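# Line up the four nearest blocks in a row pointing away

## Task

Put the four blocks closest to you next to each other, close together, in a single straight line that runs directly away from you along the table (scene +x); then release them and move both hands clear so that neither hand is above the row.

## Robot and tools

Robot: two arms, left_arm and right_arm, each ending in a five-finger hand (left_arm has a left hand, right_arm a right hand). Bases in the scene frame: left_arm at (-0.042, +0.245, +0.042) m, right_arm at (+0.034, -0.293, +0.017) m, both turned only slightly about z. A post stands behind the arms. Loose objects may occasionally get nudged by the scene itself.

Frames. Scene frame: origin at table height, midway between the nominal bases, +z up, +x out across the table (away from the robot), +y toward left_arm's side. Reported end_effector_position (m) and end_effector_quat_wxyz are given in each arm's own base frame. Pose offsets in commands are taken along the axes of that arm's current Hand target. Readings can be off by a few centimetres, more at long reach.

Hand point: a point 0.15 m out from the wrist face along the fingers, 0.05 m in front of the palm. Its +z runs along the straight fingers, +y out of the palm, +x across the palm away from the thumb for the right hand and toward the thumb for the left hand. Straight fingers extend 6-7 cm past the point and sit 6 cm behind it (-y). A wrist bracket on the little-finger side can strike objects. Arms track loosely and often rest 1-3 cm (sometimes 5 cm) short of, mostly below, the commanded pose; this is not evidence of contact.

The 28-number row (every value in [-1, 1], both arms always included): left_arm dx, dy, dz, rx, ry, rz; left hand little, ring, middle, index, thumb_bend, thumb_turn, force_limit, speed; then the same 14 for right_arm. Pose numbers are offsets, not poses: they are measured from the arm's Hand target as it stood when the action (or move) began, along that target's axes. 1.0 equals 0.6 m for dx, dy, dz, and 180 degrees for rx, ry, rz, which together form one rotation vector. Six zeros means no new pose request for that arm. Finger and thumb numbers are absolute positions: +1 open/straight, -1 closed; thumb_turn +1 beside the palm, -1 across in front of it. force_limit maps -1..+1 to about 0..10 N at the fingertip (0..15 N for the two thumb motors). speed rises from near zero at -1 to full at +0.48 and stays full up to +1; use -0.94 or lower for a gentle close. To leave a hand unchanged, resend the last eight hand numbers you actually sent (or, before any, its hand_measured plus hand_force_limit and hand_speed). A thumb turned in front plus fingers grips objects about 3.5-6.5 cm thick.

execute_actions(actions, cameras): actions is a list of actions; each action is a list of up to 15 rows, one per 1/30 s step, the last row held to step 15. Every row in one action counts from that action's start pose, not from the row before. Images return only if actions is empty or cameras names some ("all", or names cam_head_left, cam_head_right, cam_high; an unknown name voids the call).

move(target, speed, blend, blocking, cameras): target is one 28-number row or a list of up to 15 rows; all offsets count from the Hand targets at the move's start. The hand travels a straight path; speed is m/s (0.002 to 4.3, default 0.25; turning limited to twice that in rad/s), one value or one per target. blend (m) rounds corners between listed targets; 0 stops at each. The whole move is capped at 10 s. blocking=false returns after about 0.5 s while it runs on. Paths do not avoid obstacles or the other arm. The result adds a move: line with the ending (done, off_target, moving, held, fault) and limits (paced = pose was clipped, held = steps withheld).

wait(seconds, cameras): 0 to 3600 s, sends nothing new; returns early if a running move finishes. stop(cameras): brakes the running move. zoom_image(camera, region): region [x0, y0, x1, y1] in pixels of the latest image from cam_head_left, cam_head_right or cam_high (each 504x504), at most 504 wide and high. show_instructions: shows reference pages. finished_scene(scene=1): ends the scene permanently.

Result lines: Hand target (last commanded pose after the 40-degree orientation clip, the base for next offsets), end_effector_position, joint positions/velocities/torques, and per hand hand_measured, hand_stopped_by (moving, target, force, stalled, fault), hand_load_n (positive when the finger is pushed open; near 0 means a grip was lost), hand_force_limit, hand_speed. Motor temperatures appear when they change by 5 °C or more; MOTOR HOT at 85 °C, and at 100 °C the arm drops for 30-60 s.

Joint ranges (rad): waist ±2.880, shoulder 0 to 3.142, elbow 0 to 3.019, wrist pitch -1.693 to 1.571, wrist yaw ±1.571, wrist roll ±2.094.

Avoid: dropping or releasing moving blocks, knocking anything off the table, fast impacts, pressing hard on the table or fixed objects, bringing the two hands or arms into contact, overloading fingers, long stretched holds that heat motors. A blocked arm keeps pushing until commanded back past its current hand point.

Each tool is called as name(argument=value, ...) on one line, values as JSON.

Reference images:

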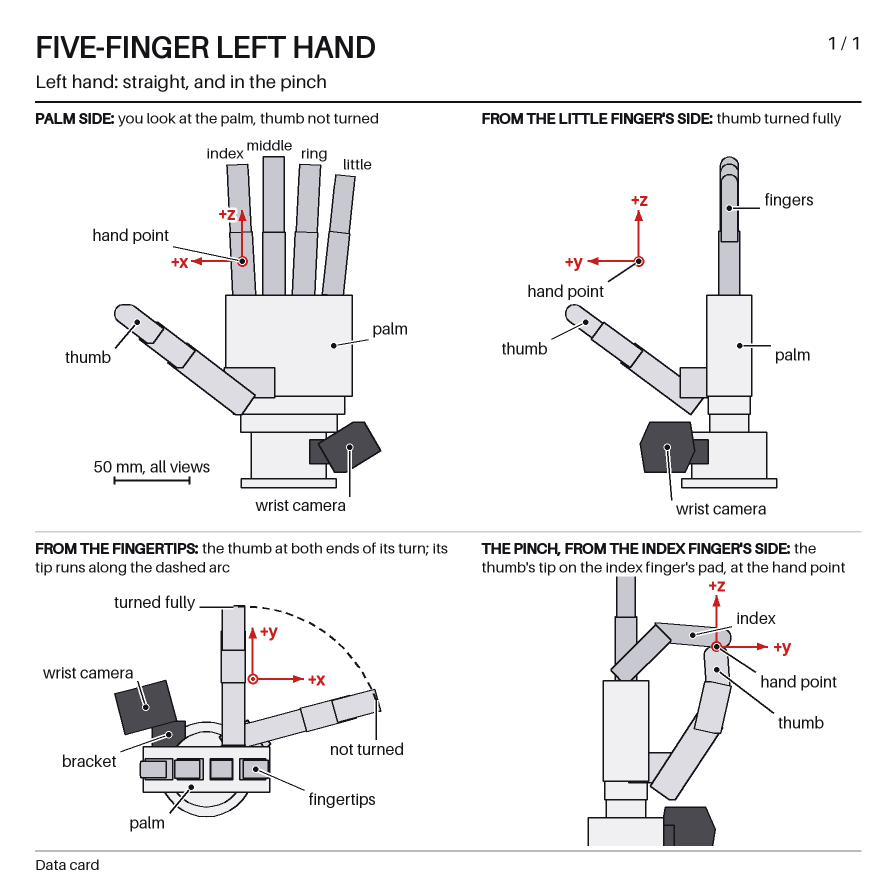

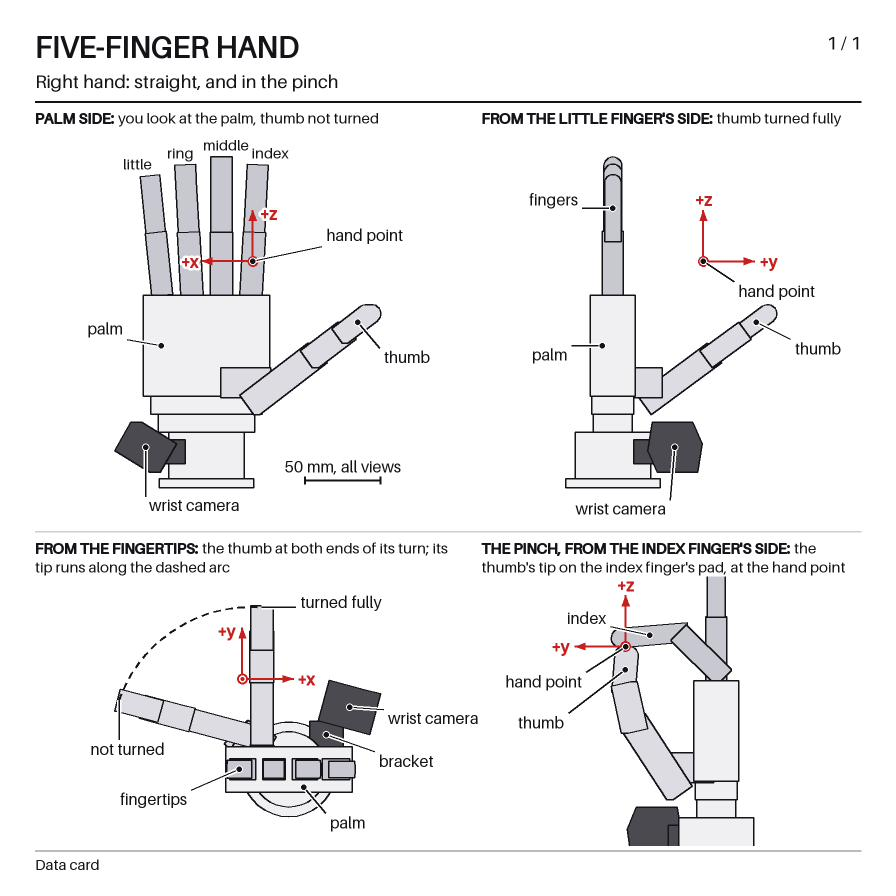

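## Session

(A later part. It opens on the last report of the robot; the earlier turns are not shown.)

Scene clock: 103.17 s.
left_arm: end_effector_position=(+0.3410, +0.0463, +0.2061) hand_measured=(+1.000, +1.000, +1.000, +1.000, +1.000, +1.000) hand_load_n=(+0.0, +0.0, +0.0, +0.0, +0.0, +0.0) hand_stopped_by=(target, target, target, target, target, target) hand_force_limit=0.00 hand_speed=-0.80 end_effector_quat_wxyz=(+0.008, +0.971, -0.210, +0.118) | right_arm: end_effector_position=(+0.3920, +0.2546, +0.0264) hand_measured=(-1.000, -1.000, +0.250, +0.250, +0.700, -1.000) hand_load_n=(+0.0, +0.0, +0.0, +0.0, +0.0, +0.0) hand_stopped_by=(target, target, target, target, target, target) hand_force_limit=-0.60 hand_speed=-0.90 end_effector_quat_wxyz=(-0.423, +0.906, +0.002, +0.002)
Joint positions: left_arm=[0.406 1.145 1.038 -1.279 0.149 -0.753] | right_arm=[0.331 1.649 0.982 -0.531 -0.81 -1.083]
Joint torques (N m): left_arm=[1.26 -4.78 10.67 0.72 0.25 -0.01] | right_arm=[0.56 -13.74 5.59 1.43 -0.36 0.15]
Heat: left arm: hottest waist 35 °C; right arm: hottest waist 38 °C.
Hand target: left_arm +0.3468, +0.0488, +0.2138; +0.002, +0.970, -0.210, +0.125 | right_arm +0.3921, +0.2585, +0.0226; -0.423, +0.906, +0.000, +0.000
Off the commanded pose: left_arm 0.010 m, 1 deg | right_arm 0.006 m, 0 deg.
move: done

Good. Grip.

execute_actions(actions=[[[0,0,0,0,0,0,1,1,1,1,1,1,0,-0.8,0,0,0,0,0,0,-1,-1,0.0,0.0,0.3,-1,-0.6,-0.9]]], cameras=["cam_head_left","cam_head_right"])

zoom_image(camera="cam_head_left", region=[180, 190, 250, 240])

zoom_image(camera="cam_head_right", region=[180, 190, 250, 240])

Scene clock: 105.17 s.
left_arm: end_effector_position=(+0.3410, +0.0463, +0.2061) hand_measured=(+1.000, +1.000, +1.000, +1.000, +1.000, +1.000) hand_load_n=(+0.0, +0.0, +0.0, +0.0, +0.0, +0.0) hand_stopped_by=(target, target, target, target, target, target) hand_force_limit=0.00 hand_speed=-0.80 end_effector_quat_wxyz=(+0.008, +0.971, -0.210, +0.118) | right_arm: end_effector_position=(+0.3918, +0.2546, +0.0264) hand_measured=(-1.000, -1.000, +0.000, +0.000, +0.472, -1.000) hand_load_n=(+0.0, +0.0, +4.0, +0.0, +3.0, +1.0) hand_stopped_by=(target, target, target, target, force, target) hand_force_limit=-0.60 hand_speed=-0.90 end_effector_quat_wxyz=(-0.423, +0.906, +0.001, +0.002)
Joint positions: left_arm=[0.406 1.145 1.038 -1.279 0.149 -0.753] | right_arm=[0.331 1.649 0.982 -0.531 -0.81 -1.081]
Joint torques (N m): left_arm=[1.2 -4.78 10.66 0.75 0.25 -0.02] | right_arm=[0.56 -13.51 5.59 1.25 -0.4 0.14]
Heat: left arm: hottest waist 35 °C; right arm: hottest waist 38 °C.
Hand target: left_arm +0.3468, +0.0488, +0.2138; +0.002, +0.970, -0.210, +0.125 | right_arm +0.3921, +0.2585, +0.0226; -0.423, +0.906, +0.000, +0.000
Off the commanded pose: left_arm 0.010 m, 1 deg | right_arm 0.005 m, 0 deg.
Step readings (end_effector_position of left_arm | right_arm):
0: (+0.3410, +0.0463, +0.2061) | (+0.3920, +0.2546, +0.0264)
1: (+0.3410, +0.0463, +0.2061) | (+0.3920, +0.2546, +0.0264)
2: (+0.3410, +0.0463, +0.2061) | (+0.3920, +0.2546, +0.0264)
4: (+0.3410, +0.0463, +0.2061) | (+0.3920, +0.2546, +0.0264)
8: (+0.3410, +0.0463, +0.2061) | (+0.3920, +0.2546, +0.0264)
15: (+0.3410, +0.0463, +0.2061) | (+0.3920, +0.2546, +0.0264)

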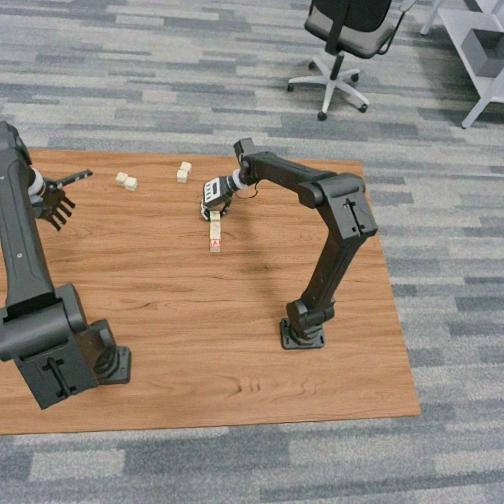

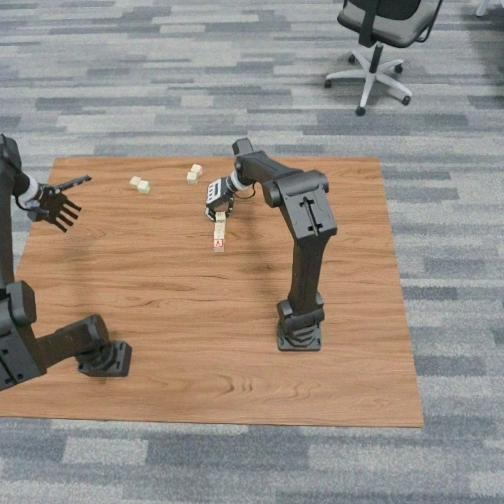

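Scaled by 7.200 from the camera's image (finer frame: 720x720).

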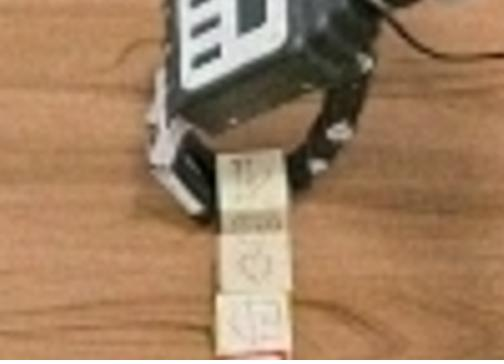

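Scaled by 7.200 from the camera's image (finer frame: 720x720).

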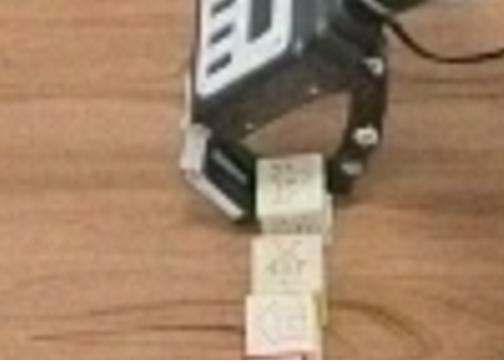

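move(target=[0,0,0,0,0,0,1,1,1,1,1,1,0,-0.8,-0.03,0.003,-0.0062,0,0,0,-1,-1,0.0,0.0,0.3,-1,-0.6,-0.9], cameras=["cam_head_left","cam_head_right"], speed=0.05)

zoom_image(camera="cam_head_left", region=[180, 190, 250, 240])

zoom_image(camera="cam_head_right", region=[180, 190, 250, 240])

Scene clock: 106.43 s.
left_arm: end_effector_position=(+0.3410, +0.0463, +0.2061) hand_measured=(+1.000, +1.000, +1.000, +1.000, +1.000, +1.000) hand_load_n=(+0.0, +0.0, +0.0, +0.5, +0.0, +0.0) hand_stopped_by=(target, target, target, target, target, target) hand_force_limit=0.00 hand_speed=-0.80 end_effector_quat_wxyz=(+0.008, +0.971, -0.210, +0.118) | right_arm: end_effector_position=(+0.3799, +0.2524, +0.0246) hand_measured=(-1.000, -1.000, +0.000, +0.000, +0.472, -1.000) hand_load_n=(+0.5, +0.0, +4.0, +0.0, +3.5, +1.5) hand_stopped_by=(target, target, target, target, force, target) hand_force_limit=-0.60 hand_speed=-0.90 end_effector_quat_wxyz=(-0.426, +0.905, +0.003, +0.003)
Joint positions: left_arm=[0.406 1.145 1.038 -1.279 0.149 -0.753] | right_arm=[0.333 1.624 0.94 -0.507 -0.814 -1.078]
Joint torques (N m): left_arm=[1.14 -4.78 10.67 0.73 0.25 -0.01] | right_arm=[0.79 -14.86 4.7 0.99 -0.16 0.18]
Heat: left arm: hottest waist 35 °C; right arm: hottest waist 38 °C.
Hand target: left_arm +0.3468, +0.0488, +0.2138; +0.002, +0.970, -0.210, +0.125 | right_arm +0.3740, +0.2546, +0.0236; -0.423, +0.906, +0.000, +0.000
Off the commanded pose: left_arm 0.010 m, 1 deg | right_arm 0.006 m, 1 deg.
move: done

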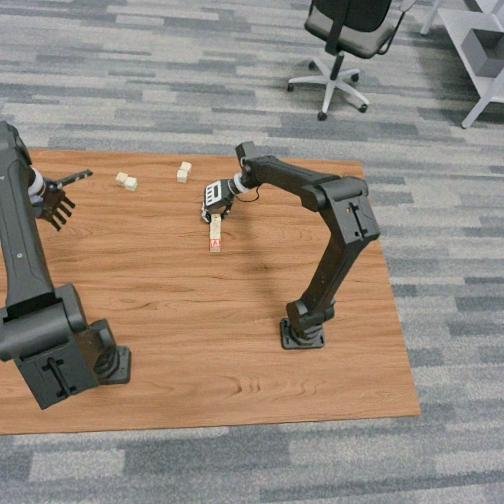

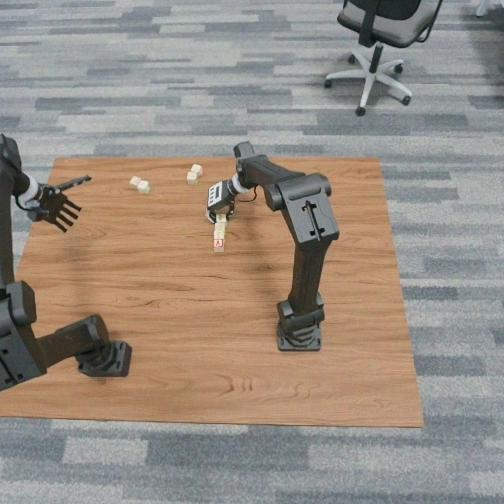

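Scaled by 7.200 from the camera's image (finer frame: 720x720).

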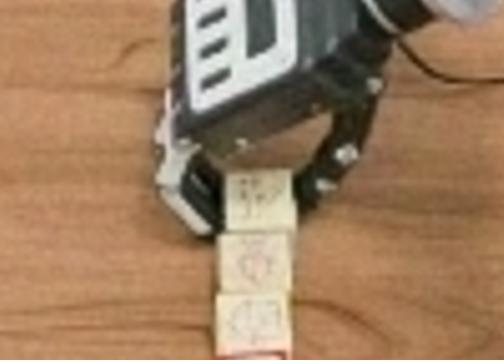

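Scaled by 7.200 from the camera's image (finer frame: 720x720).

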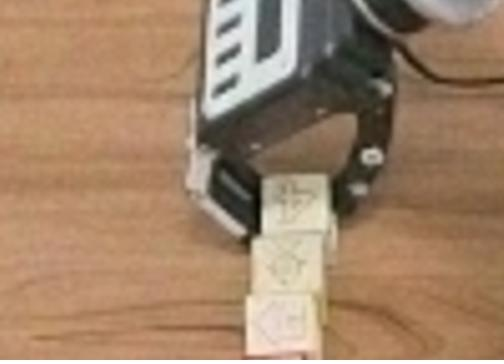

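move(target=[0,0,0,0,0,0,1,1,1,1,1,1,0,-0.8,-0.0067,-0.0057,0.0042,0,0,0,-1,-1,0.0,0.0,0.3,-1,-0.6,-0.9], cameras=["cam_head_left","cam_head_right"], speed=0.05)

zoom_image(camera="cam_head_left", region=[195, 205, 235, 255])

zoom_image(camera="cam_head_right", region=[200, 205, 240, 255])

Scene clock: 107.87 s.
left_arm: end_effector_position=(+0.3410, +0.0463, +0.2061) hand_measured=(+1.000, +1.000, +1.000, +1.000, +1.000, +1.000) hand_load_n=(+0.0, +0.0, +0.0, +0.0, +0.0, +0.0) hand_stopped_by=(target, target, target, target, target, target) hand_force_limit=0.00 hand_speed=-0.80 end_effector_quat_wxyz=(+0.008, +0.971, -0.210, +0.118) | right_arm: end_effector_position=(+0.3761, +0.2554, +0.0248) hand_measured=(-1.000, -1.000, +0.000, +0.000, +0.472, -1.000) hand_load_n=(+0.0, +0.0, +3.5, +0.0, +3.5, +1.0) hand_stopped_by=(target, target, target, target, force, target) hand_force_limit=-0.60 hand_speed=-0.90 end_effector_quat_wxyz=(-0.424, +0.905, +0.001, +0.002)
Joint positions: left_arm=[0.406 1.145 1.038 -1.279 0.149 -0.753] | right_arm=[0.343 1.617 0.932 -0.497 -0.807 -1.062]
Joint torques (N m): left_arm=[1.14 -4.78 10.69 0.72 0.25 -0.01] | right_arm=[1.79 -14.86 4.66 0.91 -0.19 0.18]
Heat: left arm: hottest waist 35 °C; right arm: hottest waist 38 °C.
Hand target: left_arm +0.3468, +0.0488, +0.2138; +0.002, +0.970, -0.210, +0.125 | right_arm +0.3700, +0.2587, +0.0246; -0.423, +0.906, +0.000, +0.000
Off the commanded pose: left_arm 0.010 m, 1 deg | right_arm 0.007 m, 0 deg.
move: done

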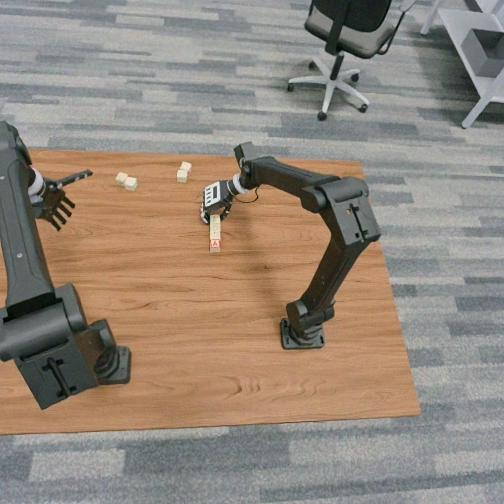

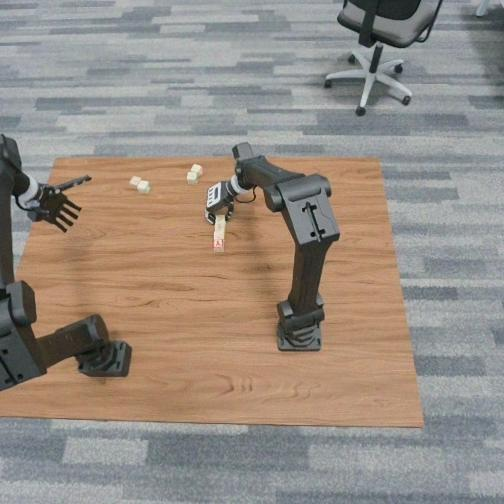

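Scaled by 10.080 from the camera's image (finer frame: 720x720).

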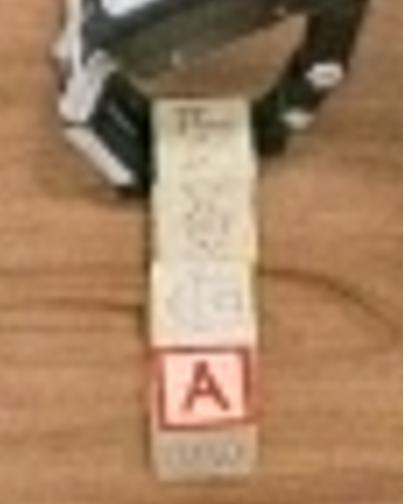

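Scaled by 10.080 from the camera's image (finer frame: 720x720).

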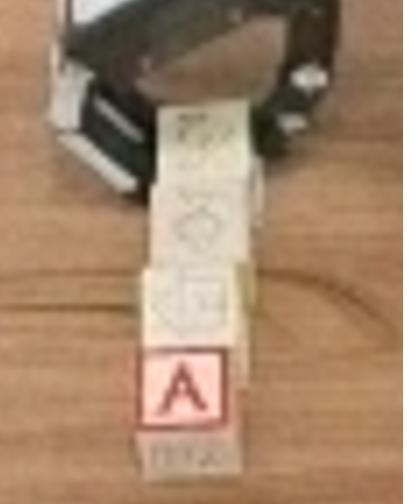

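move(target=[0,0,0,0,0,0,1,1,1,1,1,1,0,-0.8,-0.0067,-0.0013,-0.0011,0,0,0,-1,-1,0.0,0.0,0.3,-1,-0.6,-0.9], cameras=["cam_head_left","cam_head_right"], speed=0.05)

zoom_image(camera="cam_head_left", region=[195, 205, 235, 255])

zoom_image(camera="cam_head_right", region=[200, 205, 240, 255])

Scene clock: 108.80 s.
left_arm: end_effector_position=(+0.3410, +0.0463, +0.2061) hand_measured=(+1.000, +1.000, +1.000, +1.000, +1.000, +1.000) hand_load_n=(+0.0, +0.0, +0.0, +0.0, +0.0, +0.0) hand_stopped_by=(target, target, target, target, target, target) hand_force_limit=0.00 hand_speed=-0.80 end_effector_quat_wxyz=(+0.008, +0.971, -0.210, +0.118) | right_arm: end_effector_position=(+0.3719, +0.2556, +0.0247) hand_measured=(-1.000, -1.000, +0.000, +0.000, +0.472, -1.000) hand_load_n=(+0.0, +0.0, +3.5, +0.0, +3.5, +1.0) hand_stopped_by=(target, target, target, target, force, target) hand_force_limit=-0.60 hand_speed=-0.90 end_effector_quat_wxyz=(-0.424, +0.906, +0.002, +0.002)
Joint positions: left_arm=[0.406 1.145 1.038 -1.279 0.149 -0.753] | right_arm=[0.347 1.609 0.921 -0.493 -0.806 -1.059]
Joint torques (N m): left_arm=[1.2 -4.78 10.66 0.75 0.25 -0.01] | right_arm=[1.08 -14.39 4.48 0.96 -0.18 0.17]
Heat: left arm: hottest waist 35 °C; right arm: hottest waist 38 °C.
Hand target: left_arm +0.3468, +0.0488, +0.2138; +0.002, +0.970, -0.210, +0.125 | right_arm +0.3660, +0.2587, +0.0256; -0.423, +0.906, +0.000, +0.000
Off the commanded pose: left_arm 0.010 m, 1 deg | right_arm 0.007 m, 0 deg.
move: done

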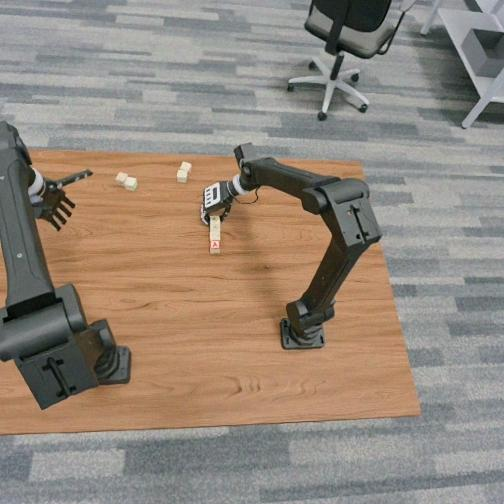

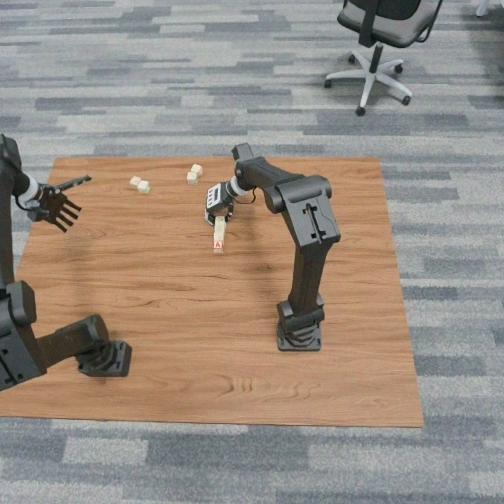

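Scaled by 10.080 from the camera's image (finer frame: 720x720).

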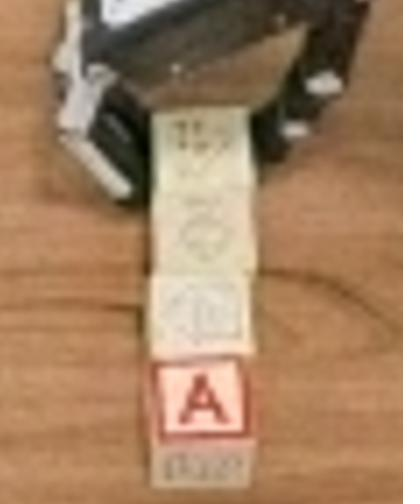

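Scaled by 10.080 from the camera's image (finer frame: 720x720).

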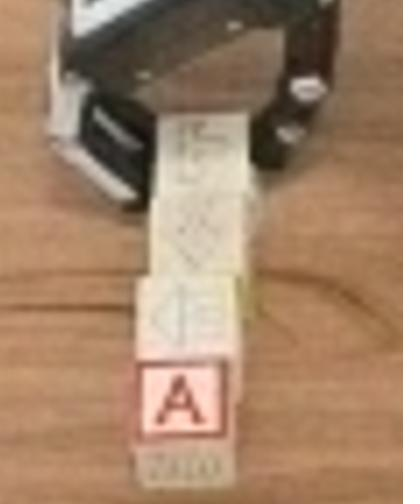

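execute_actions(actions=[[[0,0,0,0,0,0,1,1,1,1,1,1,0,-0.8,0,0,0,0,0,0,-1,-1,0.3,0.3,0.8,-1,-0.6,-0.9]],[[0,0,0,0,0,0,1,1,1,1,1,1,0,-0.8,0,0,0,0,0,0,-1,-1,0.3,0.3,0.8,-1,-0.6,-0.9]]], cameras=["cam_head_left","cam_head_right"])

zoom_image(camera="cam_head_left", region=[195, 205, 235, 255])

zoom_image(camera="cam_head_right", region=[200, 205, 240, 255])

Scene clock: 112.20 s.
left_arm: end_effector_position=(+0.3410, +0.0463, +0.2061) hand_measured=(+1.000, +1.000, +1.000, +1.000, +1.000, +1.000) hand_load_n=(+0.0, +0.0, +0.0, +0.0, +0.0, +0.0) hand_stopped_by=(target, target, target, target, target, target) hand_force_limit=0.00 hand_speed=-0.80 end_effector_quat_wxyz=(+0.008, +0.971, -0.210, +0.118) | right_arm: end_effector_position=(+0.3659, +0.2544, +0.0215) hand_measured=(-1.000, -1.000, +0.300, +0.300, +0.800, -1.000) hand_load_n=(+0.0, +0.0, -3.0, -0.5, +0.0, +0.0) hand_stopped_by=(target, target, target, target, target, target) hand_force_limit=-0.60 hand_speed=-0.90 end_effector_quat_wxyz=(-0.421, +0.907, -0.002, -0.003)
Joint positions: left_arm=[0.406 1.145 1.038 -1.279 0.149 -0.753] | right_arm=[0.35 1.606 0.909 -0.493 -0.802 -1.053]
Joint torques (N m): left_arm=[1.2 -4.84 10.67 0.75 0.24 -0.01] | right_arm=[0.97 -14.39 5.59 0.83 -0.37 0.12]
Heat: left arm: hottest waist 35 °C; right arm: hottest waist 38 °C.
Hand target: left_arm +0.3468, +0.0488, +0.2138; +0.002, +0.970, -0.210, +0.125 | right_arm +0.3660, +0.2587, +0.0256; -0.423, +0.906, +0.000, +0.000
Off the commanded pose: left_arm 0.010 m, 1 deg | right_arm 0.006 m, 0 deg.
Step readings (end_effector_position of left_arm | right_arm):
0: (+0.3410, +0.0463, +0.2061) | (+0.3719, +0.2556, +0.0247)
1: (+0.3410, +0.0463, +0.2061) | (+0.3719, +0.2556, +0.0247)
2: (+0.3410, +0.0463, +0.2061) | (+0.3719, +0.2556, +0.0247)
4: (+0.3410, +0.0463, +0.2061) | (+0.3719, +0.2555, +0.0247)
8: (+0.3410, +0.0463, +0.2061) | (+0.3680, +0.2542, +0.0216)
15: (+0.3410, +0.0463, +0.2061) | (+0.3658, +0.2542, +0.0203)
16: (+0.3410, +0.0463, +0.2061) | (+0.3657, +0.2542, +0.0203)
17: (+0.3410, +0.0463, +0.2061) | (+0.3657, +0.2542, +0.0203)
19: (+0.3410, +0.0463, +0.2061) | (+0.3657, +0.2542, +0.0204)
23: (+0.3410, +0.0463, +0.2061) | (+0.3658, +0.2543, +0.0208)
30: (+0.3410, +0.0463, +0.2061) | (+0.3659, +0.2544, +0.0213)

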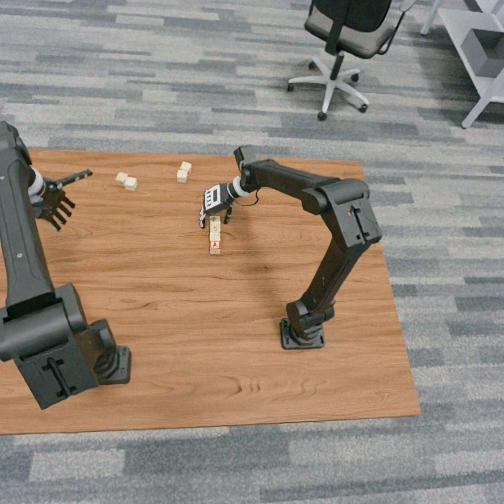

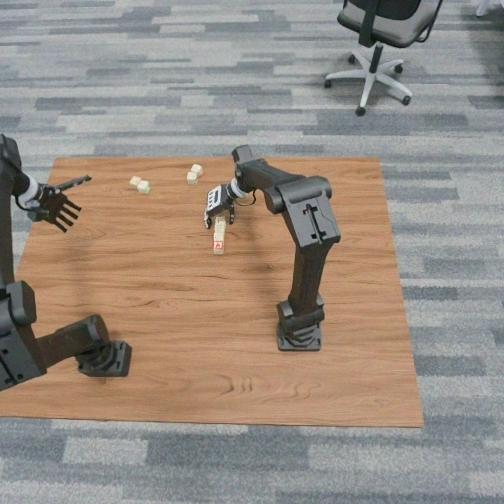

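Scaled by 10.080 from the camera's image (finer frame: 720x720).

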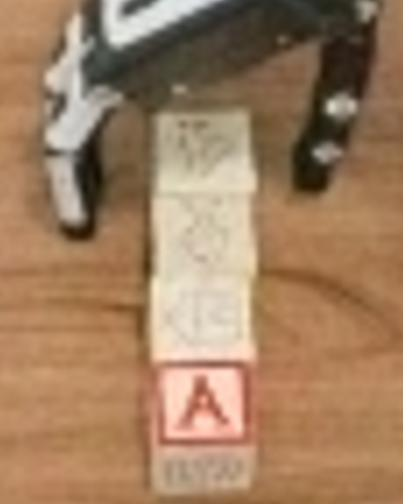

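Scaled by 10.080 from the camera's image (finer frame: 720x720).

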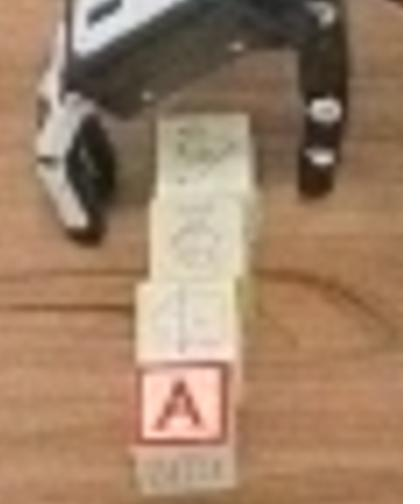

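move(target=[[0,0,0,0,0,0,1,1,1,1,1,1,0,-0.8,0,-0.1149,-0.0965,0,0,0,-1,-1,0.3,0.3,0.8,-1,-0.6,-0.9],[0,0,0,0,0,0,1,1,1,1,1,1,0,-0.8,0,0.0867,-0.3625,0,0,0,-1,-1,0.3,0.3,0.8,-1,-0.6,-0.9]], cameras=["all"], speed=[0.1,0.25], blend=[0.02,0])

zoom_image(camera="cam_high", region=[265, 300, 315, 365])

zoom_image(camera="cam_head_left", region=[195, 205, 235, 260])

zoom_image(camera="cam_head_right", region=[200, 205, 240, 260])

Scene clock: 115.50 s.
left_arm: end_effector_position=(+0.3410, +0.0463, +0.2061) hand_measured=(+1.000, +1.000, +1.000, +1.000, +1.000, +1.000) hand_load_n=(+0.0, +0.0, +0.0, +0.0, +0.0, +0.0) hand_stopped_by=(target, target, target, target, target, target) hand_force_limit=0.00 hand_speed=-0.80 end_effector_quat_wxyz=(+0.008, +0.971, -0.210, +0.118) | right_arm: end_effector_position=(+0.3526, +0.0574, +0.1169) hand_measured=(-1.000, -1.000, +0.300, +0.300, +0.800, -1.000) hand_load_n=(+0.0, +0.0, +0.0, +0.0, +0.0, +0.0) hand_stopped_by=(target, target, target, target, target, target) hand_force_limit=-0.60 hand_speed=-0.90 end_effector_quat_wxyz=(-0.423, +0.906, -0.014, -0.010)
Joint positions: left_arm=[0.406 1.145 1.038 -1.279 0.149 -0.753] | right_arm=[-0.136 1.476 1.06 -1.325 -0.861 -1.754]
Joint torques (N m): left_arm=[1.2 -4.78 10.67 0.76 0.25 -0.01] | right_arm=[1.14 -11.4 8.53 -0.25 -0.56 -0.11]
Heat: left arm: hottest waist 35 °C; right arm: hottest waist 38 °C.
Hand target: left_arm +0.3468, +0.0488, +0.2138; +0.002, +0.970, -0.210, +0.125 | right_arm +0.3659, +0.0585, +0.1254; -0.423, +0.906, +0.000, +0.000
Off the commanded pose: left_arm 0.010 m, 1 deg | right_arm 0.016 m, 2 deg.
move: off_target (right_arm)

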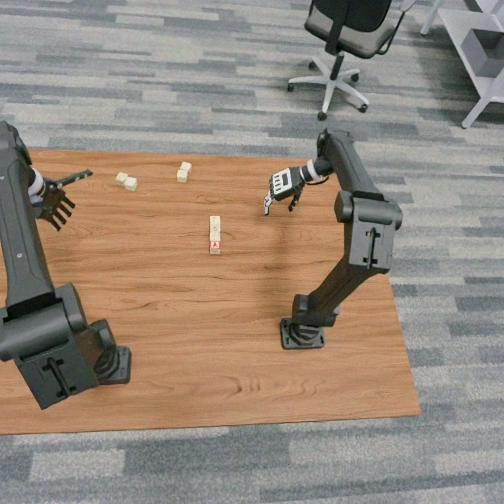

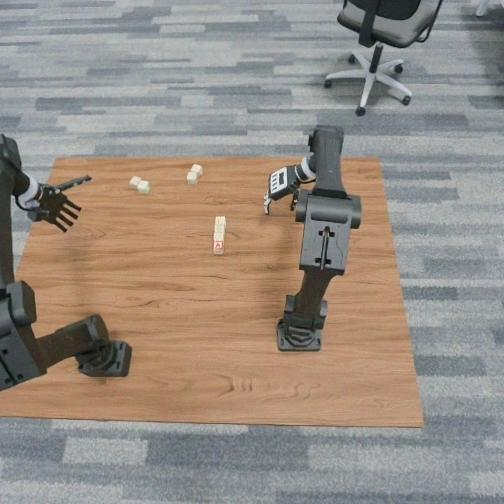

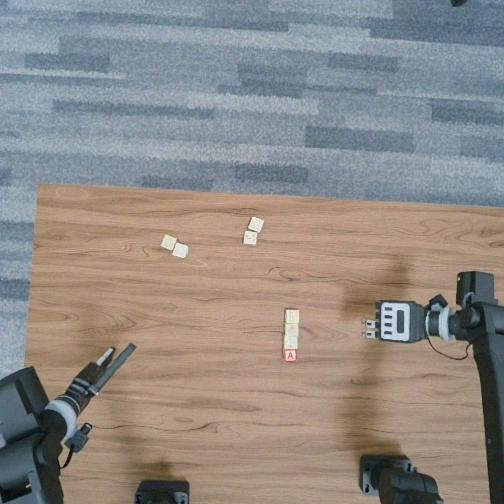

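Scaled by 7.754 from the camera's image (finer frame: 720x720).

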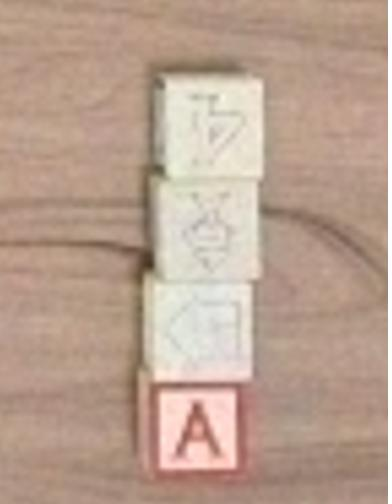

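Scaled by 9.164 from the camera's image (finer frame: 720x720).

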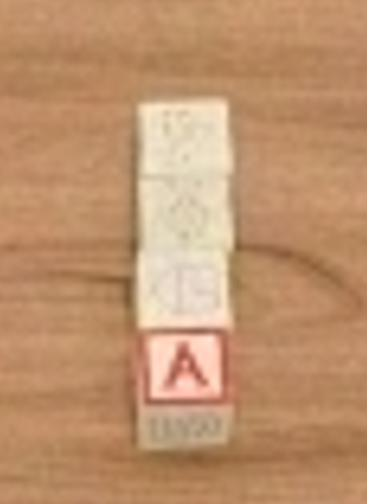

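Scaled by 9.164 from the camera's image (finer frame: 720x720).

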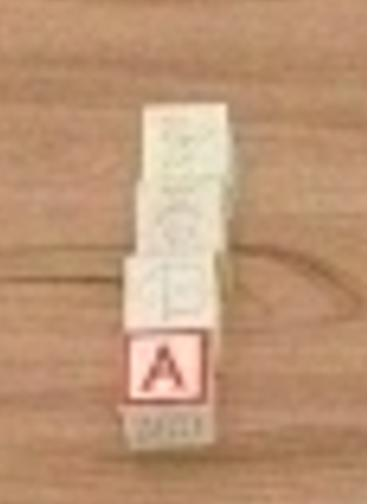

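finished_scene()

The scene is finished: the task was done.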